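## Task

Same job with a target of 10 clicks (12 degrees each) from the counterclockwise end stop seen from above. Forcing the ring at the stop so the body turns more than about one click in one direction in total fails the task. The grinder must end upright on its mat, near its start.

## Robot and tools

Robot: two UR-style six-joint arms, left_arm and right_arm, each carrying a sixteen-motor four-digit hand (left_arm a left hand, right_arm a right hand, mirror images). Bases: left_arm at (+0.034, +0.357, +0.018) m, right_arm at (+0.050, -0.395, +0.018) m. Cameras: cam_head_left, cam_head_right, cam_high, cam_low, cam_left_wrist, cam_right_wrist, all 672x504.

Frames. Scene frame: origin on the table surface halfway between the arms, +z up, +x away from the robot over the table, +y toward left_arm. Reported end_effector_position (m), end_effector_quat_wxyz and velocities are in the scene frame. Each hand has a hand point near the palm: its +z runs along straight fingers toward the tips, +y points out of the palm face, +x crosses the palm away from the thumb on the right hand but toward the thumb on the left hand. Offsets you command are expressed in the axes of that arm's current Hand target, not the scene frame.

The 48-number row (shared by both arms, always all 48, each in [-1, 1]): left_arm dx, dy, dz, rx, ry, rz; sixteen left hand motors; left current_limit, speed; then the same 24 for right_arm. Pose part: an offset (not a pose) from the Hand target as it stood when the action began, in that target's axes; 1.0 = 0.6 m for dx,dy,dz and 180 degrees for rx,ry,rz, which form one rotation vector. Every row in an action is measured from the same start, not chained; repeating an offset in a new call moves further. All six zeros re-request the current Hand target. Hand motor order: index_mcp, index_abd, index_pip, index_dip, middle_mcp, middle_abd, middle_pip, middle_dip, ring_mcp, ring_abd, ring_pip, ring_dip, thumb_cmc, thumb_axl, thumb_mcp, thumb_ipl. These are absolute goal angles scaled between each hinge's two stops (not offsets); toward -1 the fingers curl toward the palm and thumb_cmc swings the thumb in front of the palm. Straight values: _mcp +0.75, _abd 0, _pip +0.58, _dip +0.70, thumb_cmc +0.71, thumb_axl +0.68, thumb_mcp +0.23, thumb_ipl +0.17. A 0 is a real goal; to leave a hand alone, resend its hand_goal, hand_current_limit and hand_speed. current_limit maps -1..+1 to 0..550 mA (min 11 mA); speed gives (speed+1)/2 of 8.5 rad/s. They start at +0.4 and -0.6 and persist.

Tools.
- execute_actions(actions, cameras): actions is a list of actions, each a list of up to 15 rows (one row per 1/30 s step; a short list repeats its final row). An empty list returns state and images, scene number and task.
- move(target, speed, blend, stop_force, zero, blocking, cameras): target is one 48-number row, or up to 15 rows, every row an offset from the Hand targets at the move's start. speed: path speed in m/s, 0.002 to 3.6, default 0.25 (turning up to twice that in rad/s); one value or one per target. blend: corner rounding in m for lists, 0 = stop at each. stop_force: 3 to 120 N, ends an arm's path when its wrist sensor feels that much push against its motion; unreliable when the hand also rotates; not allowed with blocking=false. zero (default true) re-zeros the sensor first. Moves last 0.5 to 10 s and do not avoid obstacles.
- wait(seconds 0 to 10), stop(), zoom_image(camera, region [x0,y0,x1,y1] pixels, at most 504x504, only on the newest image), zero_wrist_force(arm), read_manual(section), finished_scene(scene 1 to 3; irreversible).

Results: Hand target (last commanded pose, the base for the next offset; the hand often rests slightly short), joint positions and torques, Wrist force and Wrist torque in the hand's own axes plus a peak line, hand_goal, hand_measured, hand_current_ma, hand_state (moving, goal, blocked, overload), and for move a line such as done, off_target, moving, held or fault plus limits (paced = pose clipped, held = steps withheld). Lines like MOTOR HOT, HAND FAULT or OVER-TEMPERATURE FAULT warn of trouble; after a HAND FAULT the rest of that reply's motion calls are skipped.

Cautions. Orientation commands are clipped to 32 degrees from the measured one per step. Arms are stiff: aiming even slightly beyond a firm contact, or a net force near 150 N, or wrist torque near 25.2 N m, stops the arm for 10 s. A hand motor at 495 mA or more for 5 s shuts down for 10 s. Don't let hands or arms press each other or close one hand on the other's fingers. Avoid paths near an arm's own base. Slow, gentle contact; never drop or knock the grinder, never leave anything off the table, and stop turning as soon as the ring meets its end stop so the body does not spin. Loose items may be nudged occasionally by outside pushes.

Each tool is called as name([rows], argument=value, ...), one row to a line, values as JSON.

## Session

execute_actions(actions=[], cameras=["all"])

Scene clock: 0.00 s.
left_arm: end_effector_position=(+0.5521, +0.3176, +0.1725) hand_goal=(+0.754, +0.000, +0.576, +0.696, +0.754, +0.000, +0.576, +0.696, +0.754, +0.000, +0.576, +0.696, +0.714, +0.678, +0.226, +0.168) hand_measured=(+0.754, +0.000, +0.576, +0.696, +0.754, +0.000, +0.576, +0.696, +0.754, +0.000, +0.576, +0.696, +0.714, +0.678, +0.226, +0.168) hand_current_ma=(+0, +0, +0, +0, +0, +0, +0, +0, +0, +0, +0, +0, +0, +0, +0, +0) hand_state=(goal, goal, goal, goal, goal, goal, goal, goal, goal, goal, goal, goal, goal, goal, goal, goal) hand_current_limit=0.40 hand_speed=-0.60 end_effector_quat_wxyz=(+0.114, +0.631, +0.765, +0.062) | right_arm: end_effector_position=(+0.5863, -0.4507, +0.1807) hand_goal=(+0.754, +0.000, +0.576, +0.696, +0.754, +0.000, +0.576, +0.696, +0.754, +0.000, +0.576, +0.696, +0.714, +0.678, +0.226, +0.168) hand_measured=(+0.754, +0.000, +0.576, +0.696, +0.754, +0.000, +0.576, +0.696, +0.754, +0.000, +0.576, +0.696, +0.714, +0.678, +0.226, +0.168) hand_current_ma=(+0, +0, +0, +0, +0, +0, +0, +0, +0, +0, +0, +0, +0, +0, +0, +0) hand_state=(goal, goal, goal, goal, goal, goal, goal, goal, goal, goal, goal, goal, goal, goal, goal, goal) hand_current_limit=0.40 hand_speed=-0.60 end_effector_quat_wxyz=(+0.129, +0.872, -0.420, -0.215)
Joint positions: left_arm=[3.28 -1.496 -2.345 -0.627 1.478 -0.026] | right_arm=[-0.171 -0.942 1.299 -1.438 -1.712 2.302]
Joint velocities: within noise
Joint torques (N m): no reading
Wrist force (N): no reading
Wrist torque (N m): no reading
Wrist force, peak (N): no reading
Hand target: left_arm +0.5521, +0.3176, +0.1725; +0.114, +0.631, +0.765, +0.062 | right_arm +0.5863, -0.4507, +0.1807; +0.129, +0.872, -0.420, -0.215

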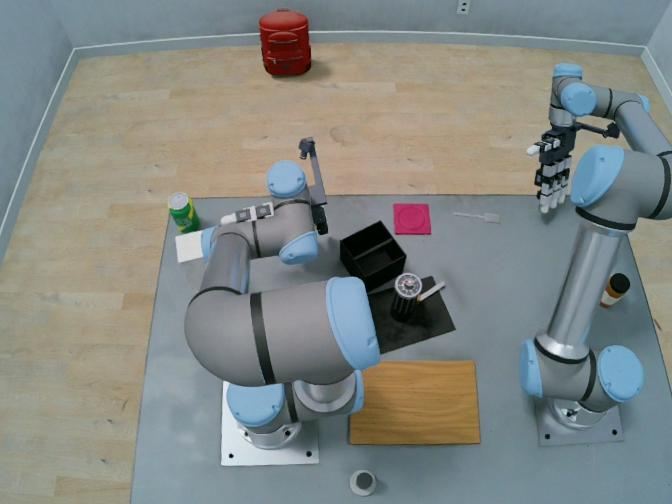

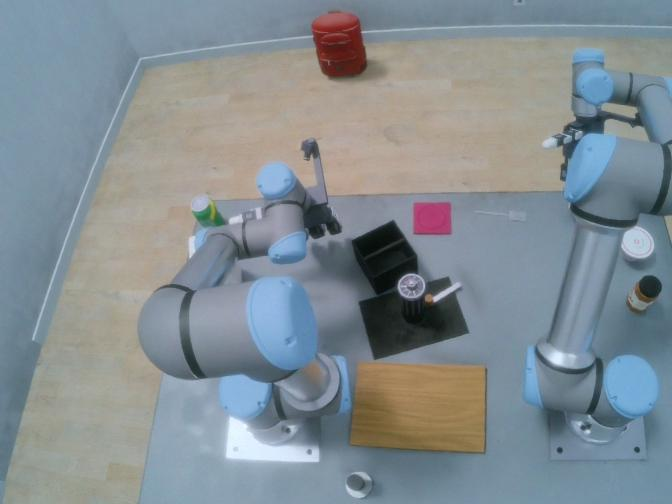

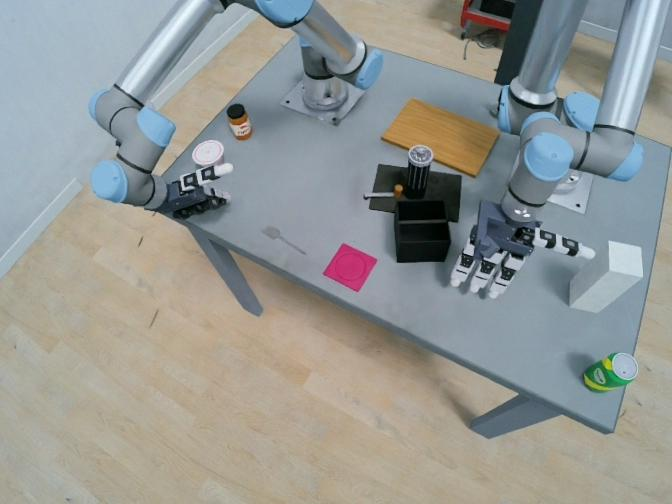

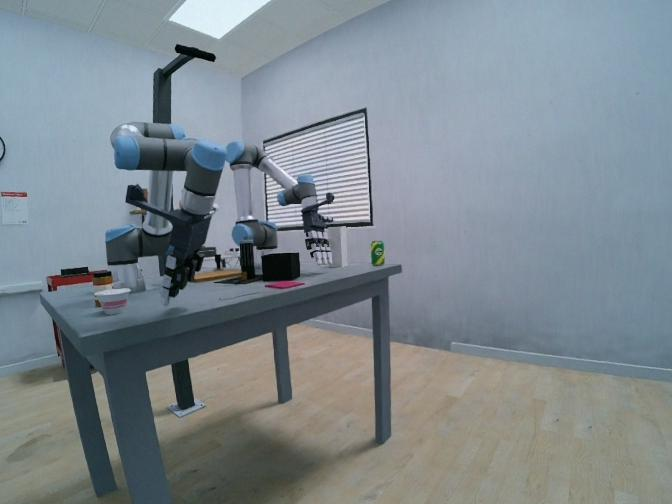

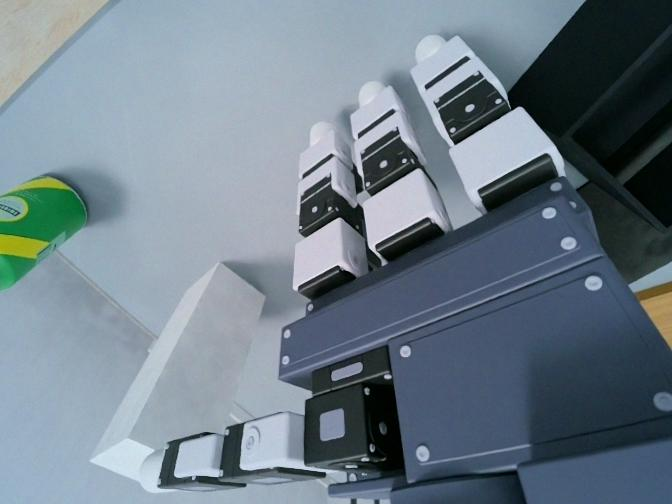

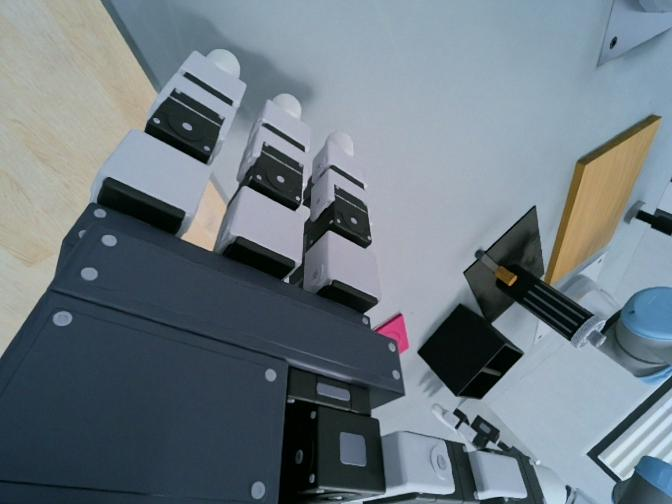

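move([
  [-0.0208,0.0517,-0.2093,0,0,0, 0.754,0,0.576,0.696,0.754,0,0.576,0.696,0.754,0,0.576,0.696,0.714,0.678,0.226,0.168,0.4,-0.6, 0,0,0,0,0,0, 0.754,0,0.576,0.696,0.754,0,0.576,0.696,0.754,0,0.576,0.696,0.714,0.678,0.226,0.168,0.4,-0.6],
  [-0.1084,-0.3948,-0.3583,0.0226,0.094,-0.6018, 0.99,0,-0.416,-0.58,0.99,0,-0.416,-0.58,0.99,0,-0.416,-0.58,-0.686,0.678,0.02,-0.157,0.4,-0.6, 0,0,0,0,0,0, 0.754,0,0.576,0.696,0.754,0,0.576,0.696,0.754,0,0.576,0.696,0.714,0.678,0.226,0.168,0.4,-0.6],
], speed=[0.3, 0.35], blend=[0.03,0], cameras=["cam_left_wrist","cam_high","cam_head_left"])

Scene clock: 32.63 s.
left_arm: end_effector_position=(+0.2839, +0.2181, +0.3297) hand_goal=(+0.990, +0.000, -0.416, -0.580, +0.990, +0.000, -0.416, -0.580, +0.990, +0.000, -0.416, -0.580, -0.686, +0.678, +0.020, -0.156) hand_measured=(+0.984, +0.000, -0.408, -0.578, +0.986, +0.000, -0.410, -0.576, +0.986, +0.000, -0.410, -0.576, -0.684, +0.678, +0.018, -0.154) hand_current_ma=(-2, +0, +2, +1, -1, +0, +1, +1, -1, +0, +2, +1, +0, +0, +0, +0) hand_state=(goal, goal, goal, goal, goal, goal, goal, goal, goal, goal, goal, goal, goal, goal, goal, goal) hand_current_limit=0.40 hand_speed=-0.60 end_effector_quat_wxyz=(+0.000, -0.258, +0.966, +0.000) | right_arm: end_effector_position=(+0.5863, -0.4507, +0.1807) hand_goal=(+0.754, +0.000, +0.576, +0.696, +0.754, +0.000, +0.576, +0.696, +0.754, +0.000, +0.576, +0.696, +0.714, +0.678, +0.226, +0.168) hand_measured=(+0.754, +0.000, +0.576, +0.696, +0.754, +0.000, +0.576, +0.696, +0.754, +0.000, +0.576, +0.696, +0.716, +0.678, +0.224, +0.168) hand_current_ma=(+0, +0, +0, +0, +0, +0, +0, +0, +0, +0, +0, +0, +0, +0, -1, +0) hand_state=(goal, goal, goal, goal, goal, goal, goal, goal, goal, goal, goal, goal, goal, goal, goal, goal) hand_current_limit=0.40 hand_speed=-0.60 end_effector_quat_wxyz=(+0.129, +0.872, -0.420, -0.215)
Joint positions: left_arm=[2.897 -1.223 -1.973 -1.516 1.571 -2.301] | right_arm=[-0.171 -0.942 1.299 -1.438 -1.712 2.302]
Joint torques (N m): left_arm=[-11.09 -3.62 31.67 1.19 2.19 -1.43] | right_arm=[1.05 -44.78 -20.42 -1.12 -0.08 0.06]
Wrist force (N): left_arm=[0.1 -0.8 0.2] | right_arm=[-0.2 0.4 -0.2]
Wrist torque (N m): left_arm=[0.10 0.15 -0.04] | right_arm=[0.07 0.03 0.00]
Wrist force, peak (N): left_arm=[0.5 1.6 -1.9] | right_arm=[-0.4 0.5 -0.6]
Hand target: left_arm +0.2839, +0.2181, +0.3297; +0.000, -0.258, +0.966, +0.000 | right_arm +0.5863, -0.4507, +0.1807; +0.129, +0.872, -0.420, -0.215
Off the commanded pose: left_arm 0.000 m, 0 deg | right_arm 0.000 m, 0 deg.
move: done
Images, in order (width x height): cam_head_left 672x504, cam_high 672x504, cam_left_wrist 672x504.

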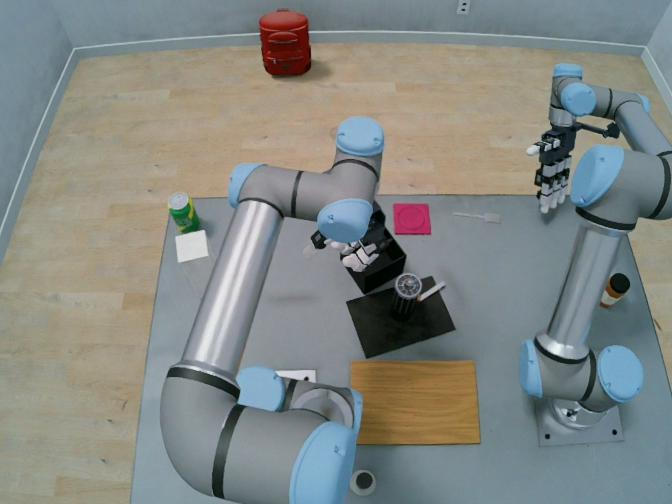

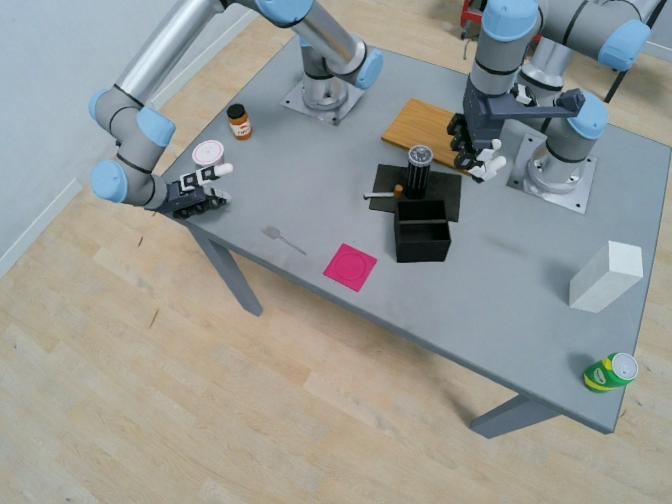

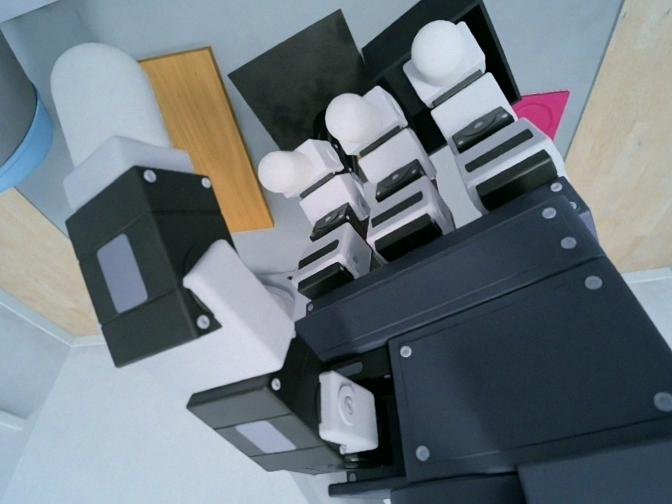

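move(target=[0.1667,-0.2887,0.165,0.2052,0.1046,0.2873, 0.99,0,-0.416,-0.58,0.99,0,-0.416,-0.58,0.99,0,-0.416,-0.58,-0.686,0.678,0.02,-0.157,0.4,-0.6, 0,0,0,0,0,0, 0.754,0,0.576,0.696,0.754,0,0.576,0.696,0.754,0,0.576,0.696,0.714,0.678,0.226,0.168,0.4,-0.6], speed=0.35, cameras=["cam_left_wrist"])

zoom_image(camera="cam_left_wrist", region=[130, 0, 330, 200])

Scene clock: 63.27 s.
left_arm: end_effector_position=(+0.2837, +0.0181, +0.2306) hand_goal=(+0.990, +0.000, -0.416, -0.580, +0.990, +0.000, -0.416, -0.580, +0.990, +0.000, -0.416, -0.580, -0.686, +0.678, +0.020, -0.156) hand_measured=(+0.984, +0.000, -0.412, -0.578, +0.986, +0.000, -0.412, -0.576, +0.986, +0.000, -0.412, -0.576, -0.684, +0.678, +0.018, -0.154) hand_current_ma=(-2, +0, +1, +1, -1, +0, +1, +1, -1, +0, +1, +1, +0, +0, +0, +0) hand_state=(goal, goal, goal, goal, goal, goal, goal, goal, goal, goal, goal, goal, goal, goal, goal, goal) hand_current_limit=0.40 hand_speed=-0.60 end_effector_quat_wxyz=(-0.071, +0.196, +0.919, -0.334) | right_arm: end_effector_position=(+0.5863, -0.4507, +0.1807) hand_goal=(+0.754, +0.000, +0.576, +0.696, +0.754, +0.000, +0.576, +0.696, +0.754, +0.000, +0.576, +0.696, +0.714, +0.678, +0.226, +0.168) hand_measured=(+0.754, +0.000, +0.576, +0.696, +0.754, +0.000, +0.576, +0.696, +0.754, +0.000, +0.576, +0.696, +0.716, +0.678, +0.224, +0.168) hand_current_ma=(+0, +0, +0, +0, +0, +0, +0, +0, +0, +0, +0, +0, +0, +0, -1, +0) hand_state=(goal, goal, goal, goal, goal, goal, goal, goal, goal, goal, goal, goal, goal, goal, goal, goal) hand_current_limit=0.40 hand_speed=-0.60 end_effector_quat_wxyz=(+0.129, +0.872, -0.420, -0.215)
Joint positions: left_arm=[2.703 -1.377 -2.116 -1.235 0.874 -1.546] | right_arm=[-0.171 -0.942 1.299 -1.438 -1.712 2.302]
Joint torques (N m): left_arm=[11.4 27.12 30.39 1.51 -0.98 1.1] | right_arm=[1.83 -45.08 -20.71 -1.17 0 0.02]
Wrist force (N): left_arm=[0.0 -2.2 0.5] | right_arm=[-0.2 0.2 -0.3]
Wrist torque (N m): left_arm=[0.13 0.12 0.18] | right_arm=[0.05 0.05 -0.01]
Wrist force, peak (N): left_arm=[-0.3 -2.9 1.0] | right_arm=[-0.2 0.6 -0.4]
Hand target: left_arm +0.2838, +0.0181, +0.2307; -0.071, +0.196, +0.919, -0.334 | right_arm +0.5863, -0.4507, +0.1807; +0.129, +0.872, -0.420, -0.215
Off the commanded pose: left_arm 0.000 m, 0 deg | right_arm 0.000 m, 0 deg.
move: done
Images, in order (width x height): cam_left_wrist 672x504.

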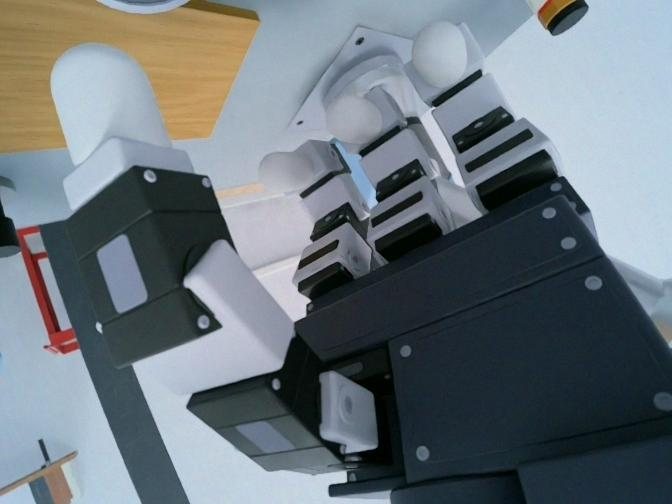

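Scaled by 2.520.

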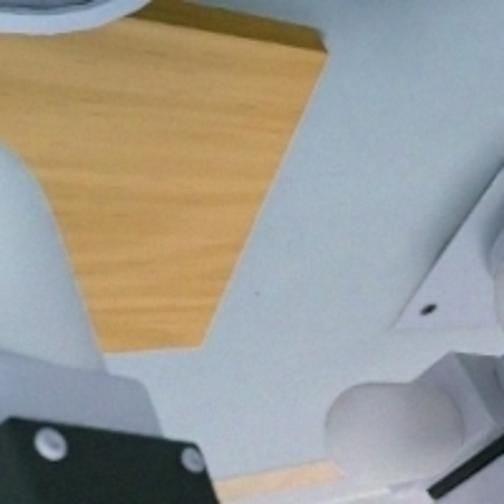

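move(target=[0,0.0658,0.0006,0,0,0, 0.99,0,-0.416,-0.58,0.99,0,-0.416,-0.58,0.99,0,-0.416,-0.58,-0.686,0.678,0.06,-0.157,0.4,-0.6, 0,0,0,0,0,0, 0.754,0,0.576,0.696,0.754,0,0.576,0.696,0.754,0,0.576,0.696,0.714,0.678,0.226,0.168,0.4,-0.6], speed=0.15, cameras=["cam_left_wrist"])

zoom_image(camera="cam_left_wrist", region=[80, 0, 380, 300])

Scene clock: 86.10 s.
left_arm: end_effector_position=(+0.2960, +0.0456, +0.2050) hand_goal=(+0.990, +0.000, -0.416, -0.580, +0.990, +0.000, -0.416, -0.580, +0.990, +0.000, -0.416, -0.580, -0.686, +0.678, +0.060, -0.156) hand_measured=(+0.984, +0.000, -0.412, -0.578, +0.986, +0.000, -0.412, -0.576, +0.986, +0.000, -0.412, -0.576, -0.684, +0.678, +0.054, -0.154) hand_current_ma=(-2, +0, +1, +1, -1, +0, +1, +1, -1, +0, +1, +1, +0, +0, -3, +0) hand_state=(goal, goal, goal, goal, goal, goal, goal, goal, goal, goal, goal, goal, goal, goal, goal, goal) hand_current_limit=0.40 hand_speed=-0.60 end_effector_quat_wxyz=(-0.071, +0.196, +0.919, -0.334) | right_arm: end_effector_position=(+0.5863, -0.4507, +0.1807) hand_goal=(+0.754, +0.000, +0.576, +0.696, +0.754, +0.000, +0.576, +0.696, +0.754, +0.000, +0.576, +0.696, +0.714, +0.678, +0.226, +0.168) hand_measured=(+0.754, +0.000, +0.576, +0.696, +0.754, +0.000, +0.576, +0.696, +0.754, +0.000, +0.576, +0.696, +0.716, +0.678, +0.224, +0.168) hand_current_ma=(+0, +0, +0, +0, +0, +0, +0, +0, +0, +0, +0, +0, +0, +0, -1, +0) hand_state=(goal, goal, goal, goal, goal, goal, goal, goal, goal, goal, goal, goal, goal, goal, goal, goal) hand_current_limit=0.40 hand_speed=-0.60 end_effector_quat_wxyz=(+0.129, +0.872, -0.420, -0.215)
Joint positions: left_arm=[2.782 -1.375 -2.17 -1.248 0.877 -1.444] | right_arm=[-0.171 -0.942 1.299 -1.438 -1.712 2.302]
Joint torques (N m): left_arm=[-8.21 1.49 30.25 3.89 -2.59 -0.61] | right_arm=[2.06 -44.73 -20.75 -1.08 -0.15 0.01]
Wrist force (N): left_arm=[-0.3 -2.3 0.7] | right_arm=[-0.3 0.1 0.0]
Wrist torque (N m): left_arm=[0.11 0.16 0.14] | right_arm=[0.02 0.05 -0.03]
Wrist force, peak (N): left_arm=[-0.1 -3.2 0.3] | right_arm=[-0.5 0.6 -0.4]
Hand target: left_arm +0.2960, +0.0455, +0.2050; -0.071, +0.196, +0.919, -0.334 | right_arm +0.5863, -0.4507, +0.1807; +0.129, +0.872, -0.420, -0.215
Off the commanded pose: left_arm 0.000 m, 0 deg | right_arm 0.000 m, 0 deg.
move: done
Images, in order (width x height): cam_left_wrist 672x504.

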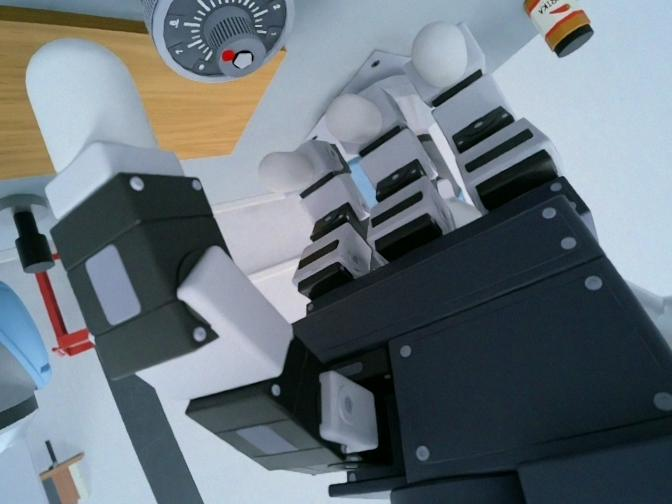

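Scaled by 1.680.

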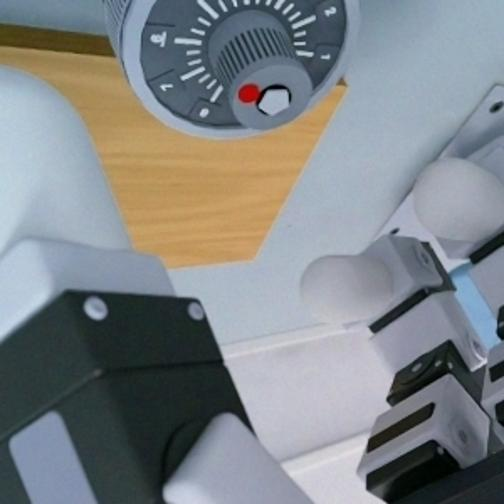

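move(target=[-0.0133,0.0131,0.0325,0,0,0, 0.99,0,-0.416,-0.58,0.99,0,-0.416,-0.58,0.99,0,-0.416,-0.58,-0.686,0.678,0.06,-0.157,0.4,-0.6, 0,0,0,0,0,0, 0.754,0,0.576,0.696,0.754,0,0.576,0.696,0.754,0,0.576,0.696,0.714,0.678,0.226,0.168,0.4,-0.6], speed=0.06, cameras=["cam_left_wrist"])

zoom_image(camera="cam_left_wrist", region=[150, 0, 350, 200])

Scene clock: 107.63 s.
left_arm: end_effector_position=(+0.3005, +0.0363, +0.1849) hand_goal=(+0.990, +0.000, -0.416, -0.580, +0.990, +0.000, -0.416, -0.580, +0.990, +0.000, -0.416, -0.580, -0.686, +0.678, +0.060, -0.156) hand_measured=(+0.984, +0.000, -0.412, -0.578, +0.986, +0.000, -0.412, -0.576, +0.986, +0.000, -0.412, -0.576, -0.684, +0.678, +0.054, -0.154) hand_current_ma=(-2, +0, +1, +1, -1, +0, +1, +1, -1, +0, +1, +1, +0, +0, -3, +0) hand_state=(goal, goal, goal, goal, goal, goal, goal, goal, goal, goal, goal, goal, goal, goal, goal, goal) hand_current_limit=0.40 hand_speed=-0.60 end_effector_quat_wxyz=(-0.071, +0.196, +0.919, -0.334) | right_arm: end_effector_position=(+0.5863, -0.4507, +0.1807) hand_goal=(+0.754, +0.000, +0.576, +0.696, +0.754, +0.000, +0.576, +0.696, +0.754, +0.000, +0.576, +0.696, +0.714, +0.678, +0.226, +0.168) hand_measured=(+0.754, +0.000, +0.576, +0.696, +0.754, +0.000, +0.576, +0.696, +0.754, +0.000, +0.576, +0.696, +0.716, +0.678, +0.224, +0.168) hand_current_ma=(+0, +0, +0, +0, +0, +0, +0, +0, +0, +0, +0, +0, +0, +0, -1, +0) hand_state=(goal, goal, goal, goal, goal, goal, goal, goal, goal, goal, goal, goal, goal, goal, goal, goal) hand_current_limit=0.40 hand_speed=-0.60 end_effector_quat_wxyz=(+0.129, +0.872, -0.420, -0.215)
Joint positions: left_arm=[2.763 -1.427 -2.19 -1.162 0.876 -1.468] | right_arm=[-0.171 -0.942 1.299 -1.438 -1.712 2.302]
Joint torques (N m): left_arm=[10.28 28.75 30.68 1.13 -1.96 1.44] | right_arm=[2.23 -44.51 -20.82 -1.06 -0.13 0.08]
Wrist force (N): left_arm=[0.0 -2.4 0.8] | right_arm=[-0.2 0.3 -0.3]
Wrist torque (N m): left_arm=[0.10 0.15 0.17] | right_arm=[0.07 0.04 -0.01]
Wrist force, peak (N): left_arm=[-0.4 -2.6 0.7] | right_arm=[-0.4 0.6 -0.4]
Hand target: left_arm +0.3007, +0.0363, +0.1850; -0.071, +0.196, +0.919, -0.334 | right_arm +0.5863, -0.4507, +0.1807; +0.129, +0.872, -0.420, -0.215
Off the commanded pose: left_arm 0.000 m, 0 deg | right_arm 0.000 m, 0 deg.
move: done
Images, in order (width x height): cam_left_wrist 672x504.

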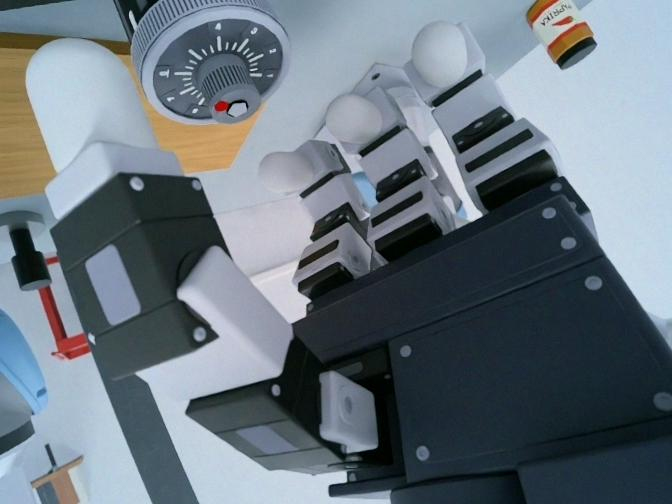

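Scaled by 2.520.

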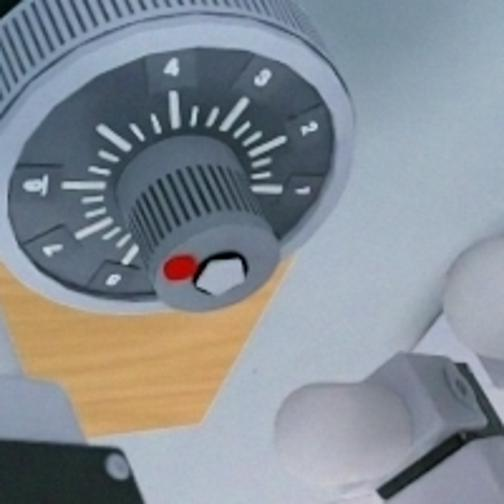

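move(target=[0.005,0.0240,0.0343,0,0,0, 0.99,0,-0.416,-0.58,0.99,0,-0.416,-0.58,0.99,0,-0.416,-0.58,-0.686,0.678,0.06,-0.157,0.4,-0.6, 0,0,0,0,0,0, 0.754,0,0.576,0.696,0.754,0,0.576,0.696,0.754,0,0.576,0.696,0.714,0.678,0.226,0.168,0.4,-0.6], speed=0.03, stop_force=4, cameras=["cam_left_wrist"])

zoom_image(camera="cam_left_wrist", region=[100, 0, 350, 250])

Scene clock: 121.30 s.
left_arm: end_effector_position=(+0.2971, +0.0355, +0.1600) hand_goal=(+0.990, +0.000, -0.416, -0.580, +0.990, +0.000, -0.416, -0.580, +0.990, +0.000, -0.416, -0.580, -0.686, +0.678, +0.060, -0.156) hand_measured=(+0.984, +0.000, -0.412, -0.578, +0.986, +0.000, -0.412, -0.576, +0.986, +0.000, -0.412, -0.576, -0.684, +0.678, +0.054, -0.154) hand_current_ma=(-2, +0, +1, +1, -1, +0, +1, +1, -1, +0, +1, +1, +0, +0, -3, +0) hand_state=(goal, goal, goal, goal, goal, goal, goal, goal, goal, goal, goal, goal, goal, goal, goal, goal) hand_current_limit=0.40 hand_speed=-0.60 end_effector_quat_wxyz=(-0.071, +0.196, +0.919, -0.334) | right_arm: end_effector_position=(+0.5863, -0.4507, +0.1807) hand_goal=(+0.754, +0.000, +0.576, +0.696, +0.754, +0.000, +0.576, +0.696, +0.754, +0.000, +0.576, +0.696, +0.714, +0.678, +0.226, +0.168) hand_measured=(+0.754, +0.000, +0.576, +0.696, +0.754, +0.000, +0.576, +0.696, +0.754, +0.000, +0.576, +0.696, +0.716, +0.678, +0.224, +0.168) hand_current_ma=(+0, +0, +0, +0, +0, +0, +0, +0, +0, +0, +0, +0, +0, +0, -1, +0) hand_state=(goal, goal, goal, goal, goal, goal, goal, goal, goal, goal, goal, goal, goal, goal, goal, goal) hand_current_limit=0.40 hand_speed=-0.60 end_effector_quat_wxyz=(+0.129, +0.872, -0.420, -0.215)
Joint positions: left_arm=[2.758 -1.457 -2.239 -1.078 0.876 -1.475] | right_arm=[-0.171 -0.942 1.299 -1.438 -1.712 2.302]
Joint torques (N m): left_arm=[2.48 29.91 28.77 2.33 -2.42 0.88] | right_arm=[2.64 -44.93 -20.64 -0.97 -0.12 0.11]
Wrist force (N): left_arm=[0.0 -2.6 0.7] | right_arm=[-0.3 0.3 -0.1]
Wrist torque (N m): left_arm=[0.07 0.14 0.16] | right_arm=[0.05 0.05 -0.02]
Wrist force, peak (N): left_arm=[-0.3 -2.9 0.5] | right_arm=[-0.7 0.4 -0.2]
Hand target: left_arm +0.2971, +0.0356, +0.1600; -0.071, +0.196, +0.919, -0.334 | right_arm +0.5863, -0.4507, +0.1807; +0.129, +0.872, -0.420, -0.215
Off the commanded pose: left_arm 0.000 m, 0 deg | right_arm 0.000 m, 0 deg.
move: done
Images, in order (width x height): cam_left_wrist 672x504.

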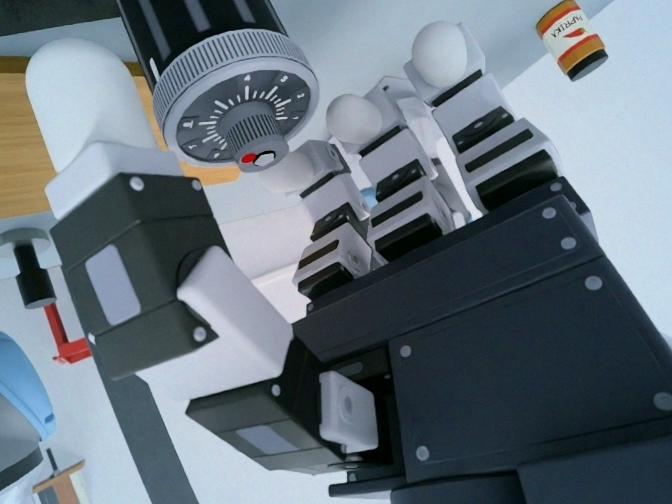

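Scaled by 2.016.

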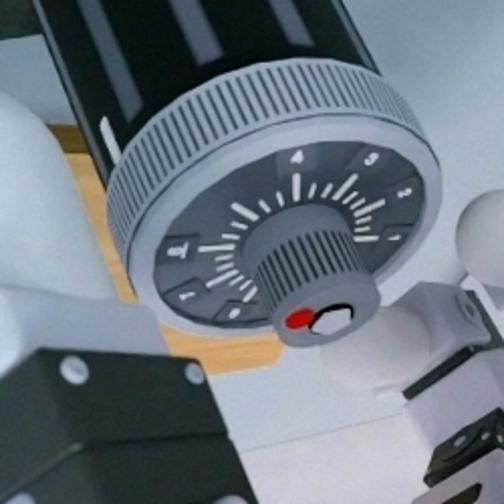

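move([
  [0,0,0,0,0,0, 0.95,0,-0.562,-0.384,0.95,0,-0.562,-0.384,0.99,0,-0.416,-0.58,-0.686,0.678,-0.05,-0.157,0.1,-0.7, 0,0,0,0,0,0, 0.754,0,0.576,0.696,0.754,0,0.576,0.696,0.754,0,0.576,0.696,0.714,0.678,0.226,0.168,0.4,-0.6],
  [0,0,0,0,0,0, 0.90,0,-0.562,-0.384,0.90,0,-0.562,-0.384,0.99,0,-0.416,-0.58,-0.686,0.678,-0.16,-0.157,0.2,-0.8, 0,0,0,0,0,0, 0.754,0,0.576,0.696,0.754,0,0.576,0.696,0.754,0,0.576,0.696,0.714,0.678,0.226,0.168,0.4,-0.6],
], speed=0.1, cameras=["cam_left_wrist"])

zoom_image(camera="cam_left_wrist", region=[100, 0, 350, 250])

Scene clock: 133.70 s.
left_arm: end_effector_position=(+0.2971, +0.0356, +0.1600) hand_goal=(+0.900, +0.000, -0.562, -0.384, +0.900, +0.000, -0.562, -0.384, +0.990, +0.000, -0.416, -0.580, -0.686, +0.678, -0.160, -0.156) hand_measured=(+0.900, +0.000, -0.556, -0.386, +0.912, +0.000, -0.556, -0.386, +0.986, +0.000, -0.412, -0.576, -0.684, +0.678, -0.086, -0.144) hand_current_ma=(+0, +0, +1, +0, +6, +0, +1, +0, -1, +0, +1, +1, +0, +0, +195, +10) hand_state=(goal, goal, goal, goal, goal, goal, goal, goal, goal, goal, goal, goal, goal, goal, blocked, goal) hand_current_limit=0.20 hand_speed=-0.80 end_effector_quat_wxyz=(-0.071, +0.196, +0.919, -0.334) | right_arm: end_effector_position=(+0.5863, -0.4507, +0.1807) hand_goal=(+0.754, +0.000, +0.576, +0.696, +0.754, +0.000, +0.576, +0.696, +0.754, +0.000, +0.576, +0.696, +0.714, +0.678, +0.226, +0.168) hand_measured=(+0.754, +0.000, +0.576, +0.696, +0.754, +0.000, +0.576, +0.696, +0.754, +0.000, +0.576, +0.696, +0.716, +0.678, +0.224, +0.168) hand_current_ma=(+0, +0, +0, +0, +0, +0, +0, +0, +0, +0, +0, +0, +0, +0, -1, +0) hand_state=(goal, goal, goal, goal, goal, goal, goal, goal, goal, goal, goal, goal, goal, goal, goal, goal) hand_current_limit=0.40 hand_speed=-0.60 end_effector_quat_wxyz=(+0.129, +0.872, -0.420, -0.215)
Joint positions: left_arm=[2.758 -1.457 -2.239 -1.078 0.876 -1.475] | right_arm=[-0.171 -0.942 1.299 -1.438 -1.712 2.302]
Joint torques (N m): left_arm=[10.57 28.17 28.19 3.69 0.58 0.89] | right_arm=[2.95 -44.65 -20.39 -0.94 -0.22 0.07]
Wrist force (N): left_arm=[0.0 -3.4 -1.0] | right_arm=[-0.2 0.4 -0.3]
Wrist torque (N m): left_arm=[0.05 0.14 0.18] | right_arm=[0.07 0.03 0.00]
Wrist force, peak (N): left_arm=[0.0 -3.6 -1.0] | right_arm=[-0.4 0.6 -0.1]
Hand target: left_arm +0.2971, +0.0356, +0.1600; -0.071, +0.196, +0.919, -0.334 | right_arm +0.5863, -0.4507, +0.1807; +0.129, +0.872, -0.420, -0.215
Off the commanded pose: left_arm 0.000 m, 0 deg | right_arm 0.000 m, 0 deg.
move: done
Images, in order (width x height): cam_left_wrist 672x504.

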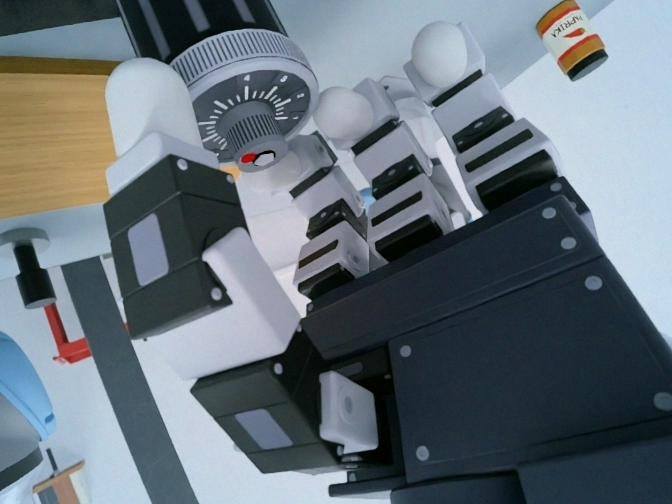

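Scaled by 2.016.

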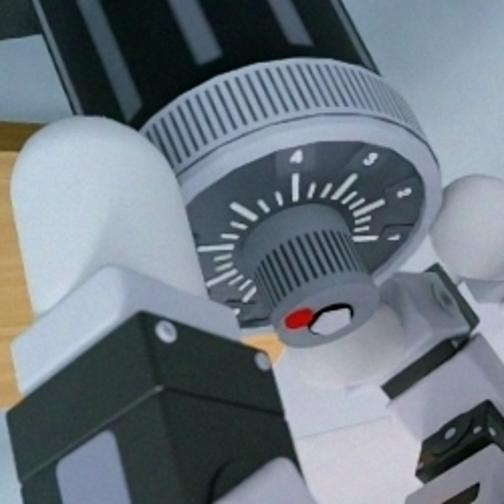

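move([
  [0,0,0,0,0,0, 0.855,0,-0.562,-0.384,0.86,0,-0.562,-0.384,0.99,0,-0.416,-0.58,-0.686,0.678,-0.22,-0.157,0.55,-0.85, 0,0,0,0,0,0, 0.754,0,0.576,0.696,0.754,0,0.576,0.696,0.754,0,0.576,0.696,0.714,0.678,0.226,0.168,0.4,-0.6],
  [0,0.00472,0.00562,0,0,0, 0.855,0,-0.562,-0.384,0.86,0,-0.562,-0.384,0.99,0,-0.416,-0.58,-0.686,0.678,-0.22,-0.157,0.55,-0.85, 0,0,0,0,0,0, 0.754,0,0.576,0.696,0.754,0,0.576,0.696,0.754,0,0.576,0.696,0.714,0.678,0.226,0.168,0.4,-0.6],
], speed=0.03, cameras=["cam_left_wrist"])

zoom_image(camera="cam_left_wrist", region=[150, 0, 350, 200])

Scene clock: 140.70 s.
left_arm: end_effector_position=(+0.2971, +0.0356, +0.1555) hand_goal=(+0.856, +0.000, -0.562, -0.384, +0.860, +0.000, -0.562, -0.384, +0.990, +0.000, -0.416, -0.580, -0.686, +0.678, -0.220, -0.156) hand_measured=(+0.880, +0.000, -0.582, -0.408, +0.892, +0.000, -0.578, -0.414, +0.986, +0.000, -0.412, -0.576, -0.684, +0.678, -0.088, -0.124) hand_current_ma=(+19, +0, -14, -19, +34, +0, -9, -28, -1, +0, +1, +1, +0, +0, +426, +49) hand_state=(blocked, goal, blocked, blocked, blocked, goal, goal, blocked, goal, goal, goal, goal, goal, goal, blocked, blocked) hand_current_limit=0.55 hand_speed=-0.85 end_effector_quat_wxyz=(-0.071, +0.196, +0.919, -0.334) | right_arm: end_effector_position=(+0.5863, -0.4507, +0.1807) hand_goal=(+0.754, +0.000, +0.576, +0.696, +0.754, +0.000, +0.576, +0.696, +0.754, +0.000, +0.576, +0.696, +0.714, +0.678, +0.226, +0.168) hand_measured=(+0.754, +0.000, +0.576, +0.696, +0.754, +0.000, +0.576, +0.696, +0.754, +0.000, +0.576, +0.696, +0.716, +0.678, +0.224, +0.168) hand_current_ma=(+0, +0, +0, +0, +0, +0, +0, +0, +0, +0, +0, +0, +0, +0, -1, +0) hand_state=(goal, goal, goal, goal, goal, goal, goal, goal, goal, goal, goal, goal, goal, goal, goal, goal) hand_current_limit=0.40 hand_speed=-0.60 end_effector_quat_wxyz=(+0.129, +0.872, -0.420, -0.215)
Joint positions: left_arm=[2.758 -1.465 -2.246 -1.063 0.876 -1.474] | right_arm=[-0.171 -0.942 1.299 -1.438 -1.712 2.302]
Joint torques (N m): left_arm=[9.79 9.42 13.15 0.46 0.76 0.82] | right_arm=[2.92 -44.62 -20.9 -0.89 -0.22 0.13]
Wrist force (N): left_arm=[0.1 -11.1 -8.1] | right_arm=[-0.2 0.1 -0.4]
Wrist torque (N m): left_arm=[-0.03 0.14 0.18] | right_arm=[0.05 0.04 -0.01]
Wrist force, peak (N): left_arm=[0.0 -11.2 -8.1] | right_arm=[-0.4 0.5 -0.3]
Hand target: left_arm +0.2971, +0.0356, +0.1556; -0.071, +0.196, +0.919, -0.334 | right_arm +0.5863, -0.4507, +0.1807; +0.129, +0.872, -0.420, -0.215
Off the commanded pose: left_arm 0.000 m, 0 deg | right_arm 0.000 m, 0 deg.
move: done
Images, in order (width x height): cam_left_wrist 672x504.

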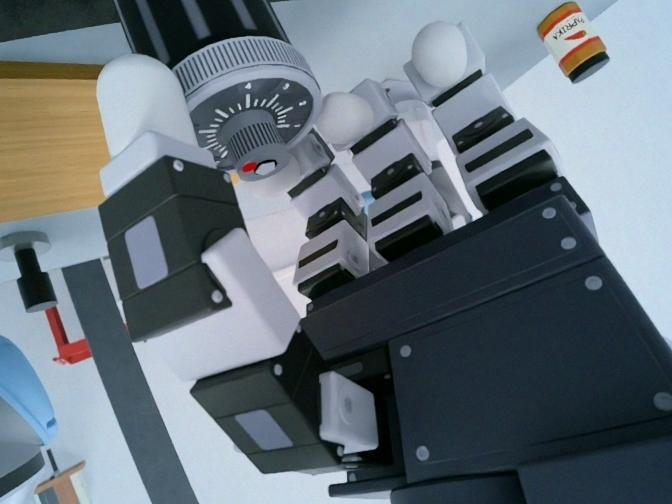

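Scaled by 2.520.

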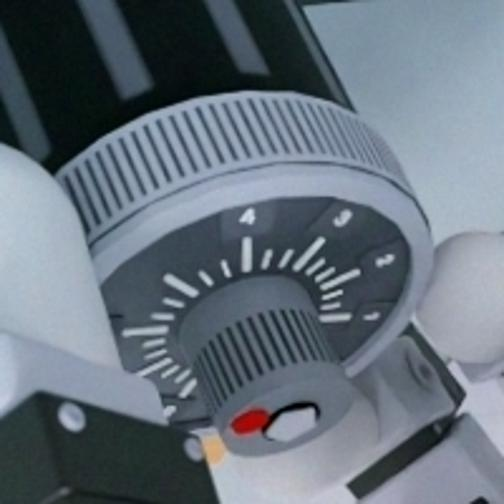

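move(target=[0,0,0,0,-0.0429,-0.0511, 0.855,0,-0.562,-0.384,0.86,0,-0.562,-0.384,0.99,0,-0.416,-0.58,-0.686,0.678,-0.22,-0.157,0.55,-0.85, 0,0,0,0,0,0, 0.754,0,0.576,0.696,0.754,0,0.576,0.696,0.754,0,0.576,0.696,0.714,0.678,0.226,0.168,0.4,-0.6], speed=0.1, cameras=["cam_left_wrist"])

zoom_image(camera="cam_left_wrist", region=[150, 0, 350, 200])

Scene clock: 146.90 s.
left_arm: end_effector_position=(+0.2971, +0.0356, +0.1556) hand_goal=(+0.856, +0.000, -0.562, -0.384, +0.860, +0.000, -0.562, -0.384, +0.990, +0.000, -0.416, -0.580, -0.686, +0.678, -0.220, -0.156) hand_measured=(+0.874, +0.000, -0.582, -0.410, +0.884, +0.000, -0.576, -0.416, +0.986, +0.000, -0.412, -0.576, -0.682, +0.680, -0.088, -0.120) hand_current_ma=(+14, +0, -14, -21, +20, +0, -7, -30, -1, +0, +1, +1, +1, +0, +426, +62) hand_state=(goal, goal, blocked, blocked, blocked, goal, goal, blocked, goal, goal, goal, goal, goal, goal, blocked, blocked) hand_current_limit=0.55 hand_speed=-0.85 end_effector_quat_wxyz=(-0.035, +0.099, +0.935, -0.340) | right_arm: end_effector_position=(+0.5863, -0.4507, +0.1807) hand_goal=(+0.754, +0.000, +0.576, +0.696, +0.754, +0.000, +0.576, +0.696, +0.754, +0.000, +0.576, +0.696, +0.714, +0.678, +0.226, +0.168) hand_measured=(+0.754, +0.000, +0.576, +0.696, +0.754, +0.000, +0.576, +0.696, +0.754, +0.000, +0.576, +0.696, +0.716, +0.678, +0.224, +0.168) hand_current_ma=(+0, +0, +0, +0, +0, +0, +0, +0, +0, +0, +0, +0, +0, +0, -1, +0) hand_state=(goal, goal, goal, goal, goal, goal, goal, goal, goal, goal, goal, goal, goal, goal, goal, goal) hand_current_limit=0.40 hand_speed=-0.60 end_effector_quat_wxyz=(+0.129, +0.872, -0.420, -0.215)
Joint positions: left_arm=[2.77 -1.445 -2.313 -0.851 0.88 -1.732] | right_arm=[-0.171 -0.942 1.299 -1.438 -1.712 2.302]
Joint torques (N m): left_arm=[-7.77 10.74 24.88 1.55 -0.46 0.16] | right_arm=[3.28 -44.08 -20.52 -0.74 -0.21 0.08]
Wrist force (N): left_arm=[0.1 -9.4 -5.7] | right_arm=[-0.4 0.4 0.0]
Wrist torque (N m): left_arm=[0.02 0.17 0.00] | right_arm=[0.06 0.06 -0.02]
Wrist force, peak (N): left_arm=[0.1 -11.3 -8.4] | right_arm=[-0.5 0.7 0.1]
Hand target: left_arm +0.2971, +0.0356, +0.1556; -0.036, +0.099, +0.935, -0.340 | right_arm +0.5863, -0.4507, +0.1807; +0.129, +0.872, -0.420, -0.215
Off the commanded pose: left_arm 0.000 m, 0 deg | right_arm 0.000 m, 0 deg.
move: done
Images, in order (width x height): cam_left_wrist 672x504.

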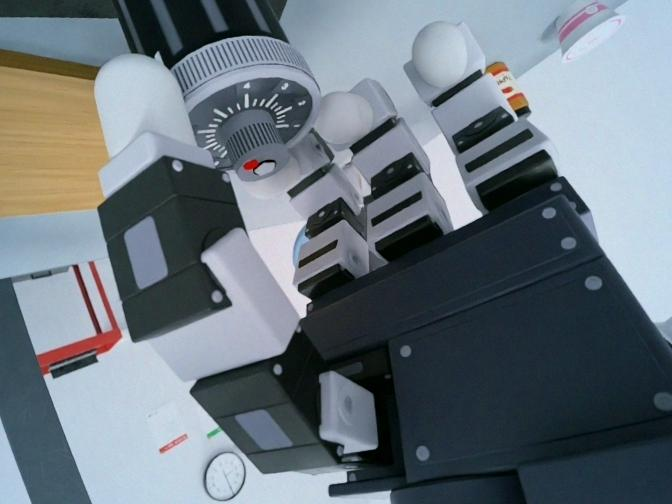

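Scaled by 2.520.

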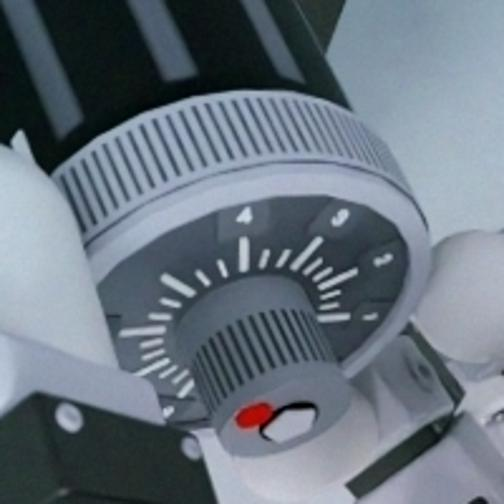

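move(target=[0,0.00035,0.00042,0,-0.0429,-0.0511, 0.855,0,-0.562,-0.384,0.86,0,-0.562,-0.384,0.99,0,-0.416,-0.58,-0.686,0.678,-0.22,-0.157,0.55,-0.85, 0,0,0,0,0,0, 0.754,0,0.576,0.696,0.754,0,0.576,0.696,0.754,0,0.576,0.696,0.714,0.678,0.226,0.168,0.4,-0.6], speed=0.12, cameras=["cam_left_wrist"])

zoom_image(camera="cam_left_wrist", region=[150, 0, 350, 200])

Scene clock: 151.77 s.
left_arm: end_effector_position=(+0.2970, +0.0356, +0.1552) hand_goal=(+0.856, +0.000, -0.562, -0.384, +0.860, +0.000, -0.562, -0.384, +0.990, +0.000, -0.416, -0.580, -0.686, +0.678, -0.220, -0.156) hand_measured=(+0.874, +0.000, -0.584, -0.412, +0.882, +0.000, -0.576, -0.418, +0.986, +0.000, -0.412, -0.576, -0.682, +0.680, -0.088, -0.118) hand_current_ma=(+12, +0, -17, -25, +17, +0, -7, -33, -1, +0, +1, +1, +1, +0, +426, +66) hand_state=(goal, goal, blocked, blocked, blocked, goal, goal, blocked, goal, goal, goal, goal, goal, goal, blocked, blocked) hand_current_limit=0.55 hand_speed=-0.85 end_effector_quat_wxyz=(+0.000, +0.000, +0.940, -0.342) | right_arm: end_effector_position=(+0.5863, -0.4507, +0.1807) hand_goal=(+0.754, +0.000, +0.576, +0.696, +0.754, +0.000, +0.576, +0.696, +0.754, +0.000, +0.576, +0.696, +0.714, +0.678, +0.226, +0.168) hand_measured=(+0.754, +0.000, +0.576, +0.696, +0.754, +0.000, +0.576, +0.696, +0.754, +0.000, +0.576, +0.696, +0.716, +0.678, +0.224, +0.168) hand_current_ma=(+0, +0, +0, +0, +0, +0, +0, +0, +0, +0, +0, +0, +0, +0, -1, +0) hand_state=(goal, goal, goal, goal, goal, goal, goal, goal, goal, goal, goal, goal, goal, goal, goal, goal) hand_current_limit=0.40 hand_speed=-0.60 end_effector_quat_wxyz=(+0.129, +0.872, -0.420, -0.215)
Joint positions: left_arm=[2.772 -1.437 -2.371 -0.637 0.918 -1.993] | right_arm=[-0.171 -0.942 1.299 -1.438 -1.712 2.302]
Joint torques (N m): left_arm=[-10.51 17.1 23.78 1.65 -1.92 -0.18] | right_arm=[3.12 -44.16 -20.46 -0.77 -0.3 0.18]
Wrist force (N): left_arm=[0.3 -10.5 -6.5] | right_arm=[-0.5 0.0 -0.1]
Wrist torque (N m): left_arm=[-0.08 0.19 0.00] | right_arm=[0.01 0.08 -0.04]
Wrist force, peak (N): left_arm=[0.3 -11.2 -6.9] | right_arm=[-0.5 0.6 -0.2]
Hand target: left_arm +0.2971, +0.0356, +0.1553; +0.000, +0.000, +0.940, -0.342 | right_arm +0.5863, -0.4507, +0.1807; +0.129, +0.872, -0.420, -0.215
Off the commanded pose: left_arm 0.000 m, 0 deg | right_arm 0.000 m, 0 deg.
move: done
Images, in order (width x height): cam_left_wrist 672x504.

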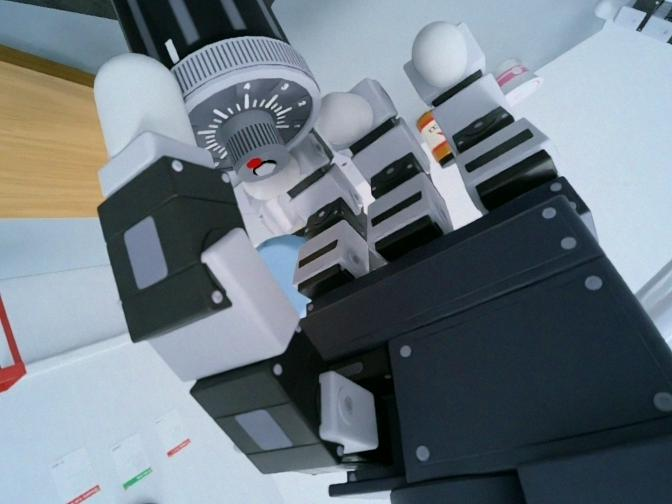

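Scaled by 2.520.

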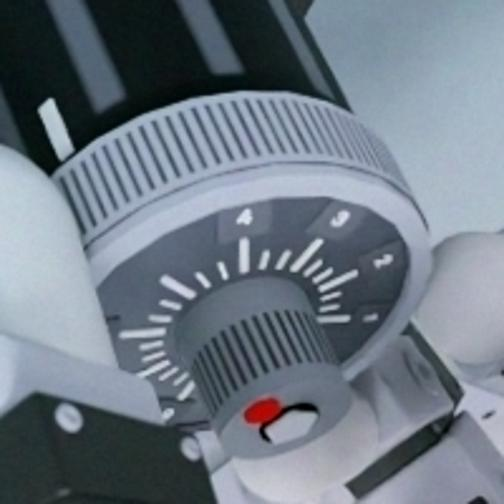

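move(target=[0,0.0001,0.00015,0,-0.0429,-0.0511, 0.855,0,-0.562,-0.384,0.86,0,-0.562,-0.384,0.99,0,-0.416,-0.58,-0.686,0.678,-0.22,-0.157,0.55,-0.85, 0,0,0,0,0,0, 0.754,0,0.576,0.696,0.754,0,0.576,0.696,0.754,0,0.576,0.696,0.714,0.678,0.226,0.168,0.4,-0.6], speed=0.12, cameras=["cam_left_wrist"])

zoom_image(camera="cam_left_wrist", region=[150, 0, 350, 200])

Scene clock: 156.57 s.
left_arm: end_effector_position=(+0.2970, +0.0356, +0.1551) hand_goal=(+0.856, +0.000, -0.562, -0.384, +0.860, +0.000, -0.562, -0.384, +0.990, +0.000, -0.416, -0.580, -0.686, +0.678, -0.220, -0.156) hand_measured=(+0.874, +0.000, -0.586, -0.414, +0.882, +0.000, -0.576, -0.418, +0.986, +0.000, -0.412, -0.576, -0.682, +0.680, -0.088, -0.118) hand_current_ma=(+12, +0, -19, -26, +17, +0, -7, -33, -1, +0, +1, +1, +1, +0, +426, +66) hand_state=(goal, goal, blocked, blocked, blocked, goal, goal, blocked, goal, goal, goal, goal, goal, goal, blocked, blocked) hand_current_limit=0.55 hand_speed=-0.85 end_effector_quat_wxyz=(+0.036, -0.098, +0.935, -0.340) | right_arm: end_effector_position=(+0.5863, -0.4507, +0.1807) hand_goal=(+0.754, +0.000, +0.576, +0.696, +0.754, +0.000, +0.576, +0.696, +0.754, +0.000, +0.576, +0.696, +0.714, +0.678, +0.226, +0.168) hand_measured=(+0.754, +0.000, +0.576, +0.696, +0.754, +0.000, +0.576, +0.696, +0.754, +0.000, +0.576, +0.696, +0.716, +0.678, +0.224, +0.168) hand_current_ma=(+0, +0, +0, +0, +0, +0, +0, +0, +0, +0, +0, +0, +0, +0, -1, +0) hand_state=(goal, goal, goal, goal, goal, goal, goal, goal, goal, goal, goal, goal, goal, goal, goal, goal) hand_current_limit=0.40 hand_speed=-0.60 end_effector_quat_wxyz=(+0.129, +0.872, -0.420, -0.215)
Joint positions: left_arm=[2.762 -1.437 -2.417 -0.444 0.992 -2.246] | right_arm=[-0.171 -0.942 1.299 -1.438 -1.712 2.302]
Joint torques (N m): left_arm=[0.38 -2.65 23.48 1.44 -1.86 -0.23] | right_arm=[3.95 -44.3 -20.21 -0.66 -0.32 0.07]
Wrist force (N): left_arm=[0.6 -10.5 -6.6] | right_arm=[-0.2 0.2 0.1]
Wrist torque (N m): left_arm=[-0.07 0.14 0.03] | right_arm=[0.02 0.02 -0.01]
Wrist force, peak (N): left_arm=[0.7 -10.9 -6.8] | right_arm=[-0.3 0.5 -0.7]
Hand target: left_arm +0.2971, +0.0356, +0.1552; +0.036, -0.098, +0.935, -0.340 | right_arm +0.5863, -0.4507, +0.1807; +0.129, +0.872, -0.420, -0.215
Off the commanded pose: left_arm 0.000 m, 0 deg | right_arm 0.000 m, 0 deg.
move: done
Images, in order (width x height): cam_left_wrist 672x504.

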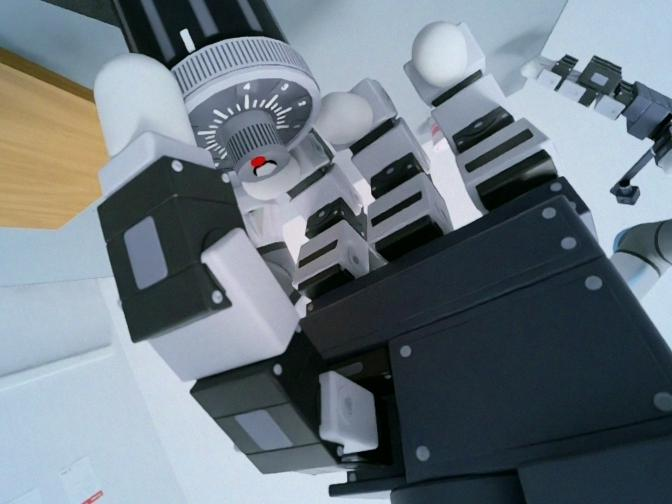

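Scaled by 2.520.

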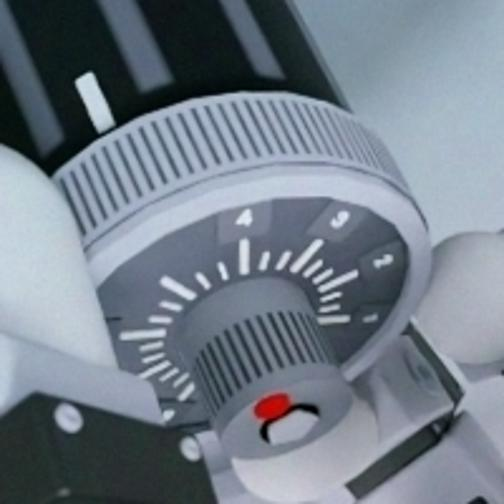

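move(target=[0,0.0001,0.00015,0,-0.0429,-0.0511, 0.855,0,-0.562,-0.384,0.86,0,-0.562,-0.384,0.99,0,-0.416,-0.58,-0.686,0.678,-0.22,-0.157,0.55,-0.85, 0,0,0,0,0,0, 0.754,0,0.576,0.696,0.754,0,0.576,0.696,0.754,0,0.576,0.696,0.714,0.678,0.226,0.168,0.4,-0.6], speed=0.12, cameras=["cam_left_wrist"])

zoom_image(camera="cam_left_wrist", region=[150, 0, 350, 200])

Scene clock: 161.77 s.
left_arm: end_effector_position=(+0.2970, +0.0355, +0.1550) hand_goal=(+0.856, +0.000, -0.562, -0.384, +0.860, +0.000, -0.562, -0.384, +0.990, +0.000, -0.416, -0.580, -0.686, +0.678, -0.220, -0.156) hand_measured=(+0.874, -0.002, -0.586, -0.414, +0.880, +0.000, -0.576, -0.416, +0.986, +0.000, -0.412, -0.576, -0.682, +0.680, -0.088, -0.118) hand_current_ma=(+13, +0, -19, -27, +15, +0, -7, -32, -1, +0, +1, +1, +1, +0, +426, +67) hand_state=(goal, goal, blocked, blocked, blocked, goal, goal, blocked, goal, goal, goal, goal, goal, goal, blocked, blocked) hand_current_limit=0.55 hand_speed=-0.85 end_effector_quat_wxyz=(+0.071, -0.195, +0.919, -0.334) | right_arm: end_effector_position=(+0.5863, -0.4507, +0.1807) hand_goal=(+0.754, +0.000, +0.576, +0.696, +0.754, +0.000, +0.576, +0.696, +0.754, +0.000, +0.576, +0.696, +0.714, +0.678, +0.226, +0.168) hand_measured=(+0.754, +0.000, +0.576, +0.696, +0.754, +0.000, +0.576, +0.696, +0.754, +0.000, +0.576, +0.696, +0.716, +0.678, +0.224, +0.168) hand_current_ma=(+0, +0, +0, +0, +0, +0, +0, +0, +0, +0, +0, +0, +0, +0, -1, +0) hand_state=(goal, goal, goal, goal, goal, goal, goal, goal, goal, goal, goal, goal, goal, goal, goal, goal) hand_current_limit=0.40 hand_speed=-0.60 end_effector_quat_wxyz=(+0.129, +0.872, -0.420, -0.215)
Joint positions: left_arm=[2.741 -1.441 -2.451 -0.286 1.098 -2.484] | right_arm=[-0.171 -0.942 1.299 -1.438 -1.712 2.302]
Joint torques (N m): left_arm=[10.74 1.07 22.73 0.93 -1.48 0.06] | right_arm=[4.21 -44.61 -20.91 -0.65 -0.36 0.11]
Wrist force (N): left_arm=[0.5 -10.2 -7.0] | right_arm=[-0.1 0.4 -0.4]
Wrist torque (N m): left_arm=[-0.01 0.21 -0.01] | right_arm=[0.09 0.03 -0.01]
Wrist force, peak (N): left_arm=[0.7 -10.9 -7.1] | right_arm=[-0.2 0.8 0.0]
Hand target: left_arm +0.2971, +0.0355, +0.1551; +0.072, -0.195, +0.919, -0.334 | right_arm +0.5863, -0.4507, +0.1807; +0.129, +0.872, -0.420, -0.215
Off the commanded pose: left_arm 0.000 m, 0 deg | right_arm 0.000 m, 0 deg.
move: done
Images, in order (width x height): cam_left_wrist 672x504.

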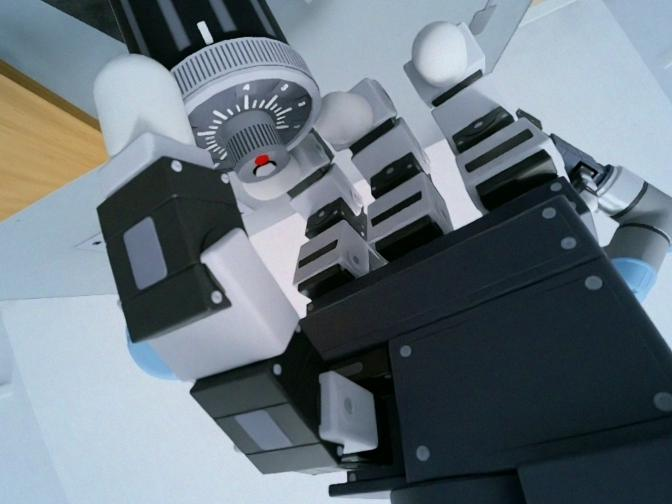

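Scaled by 2.520.

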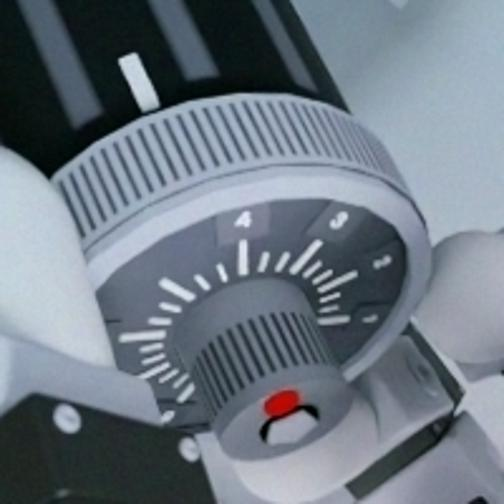

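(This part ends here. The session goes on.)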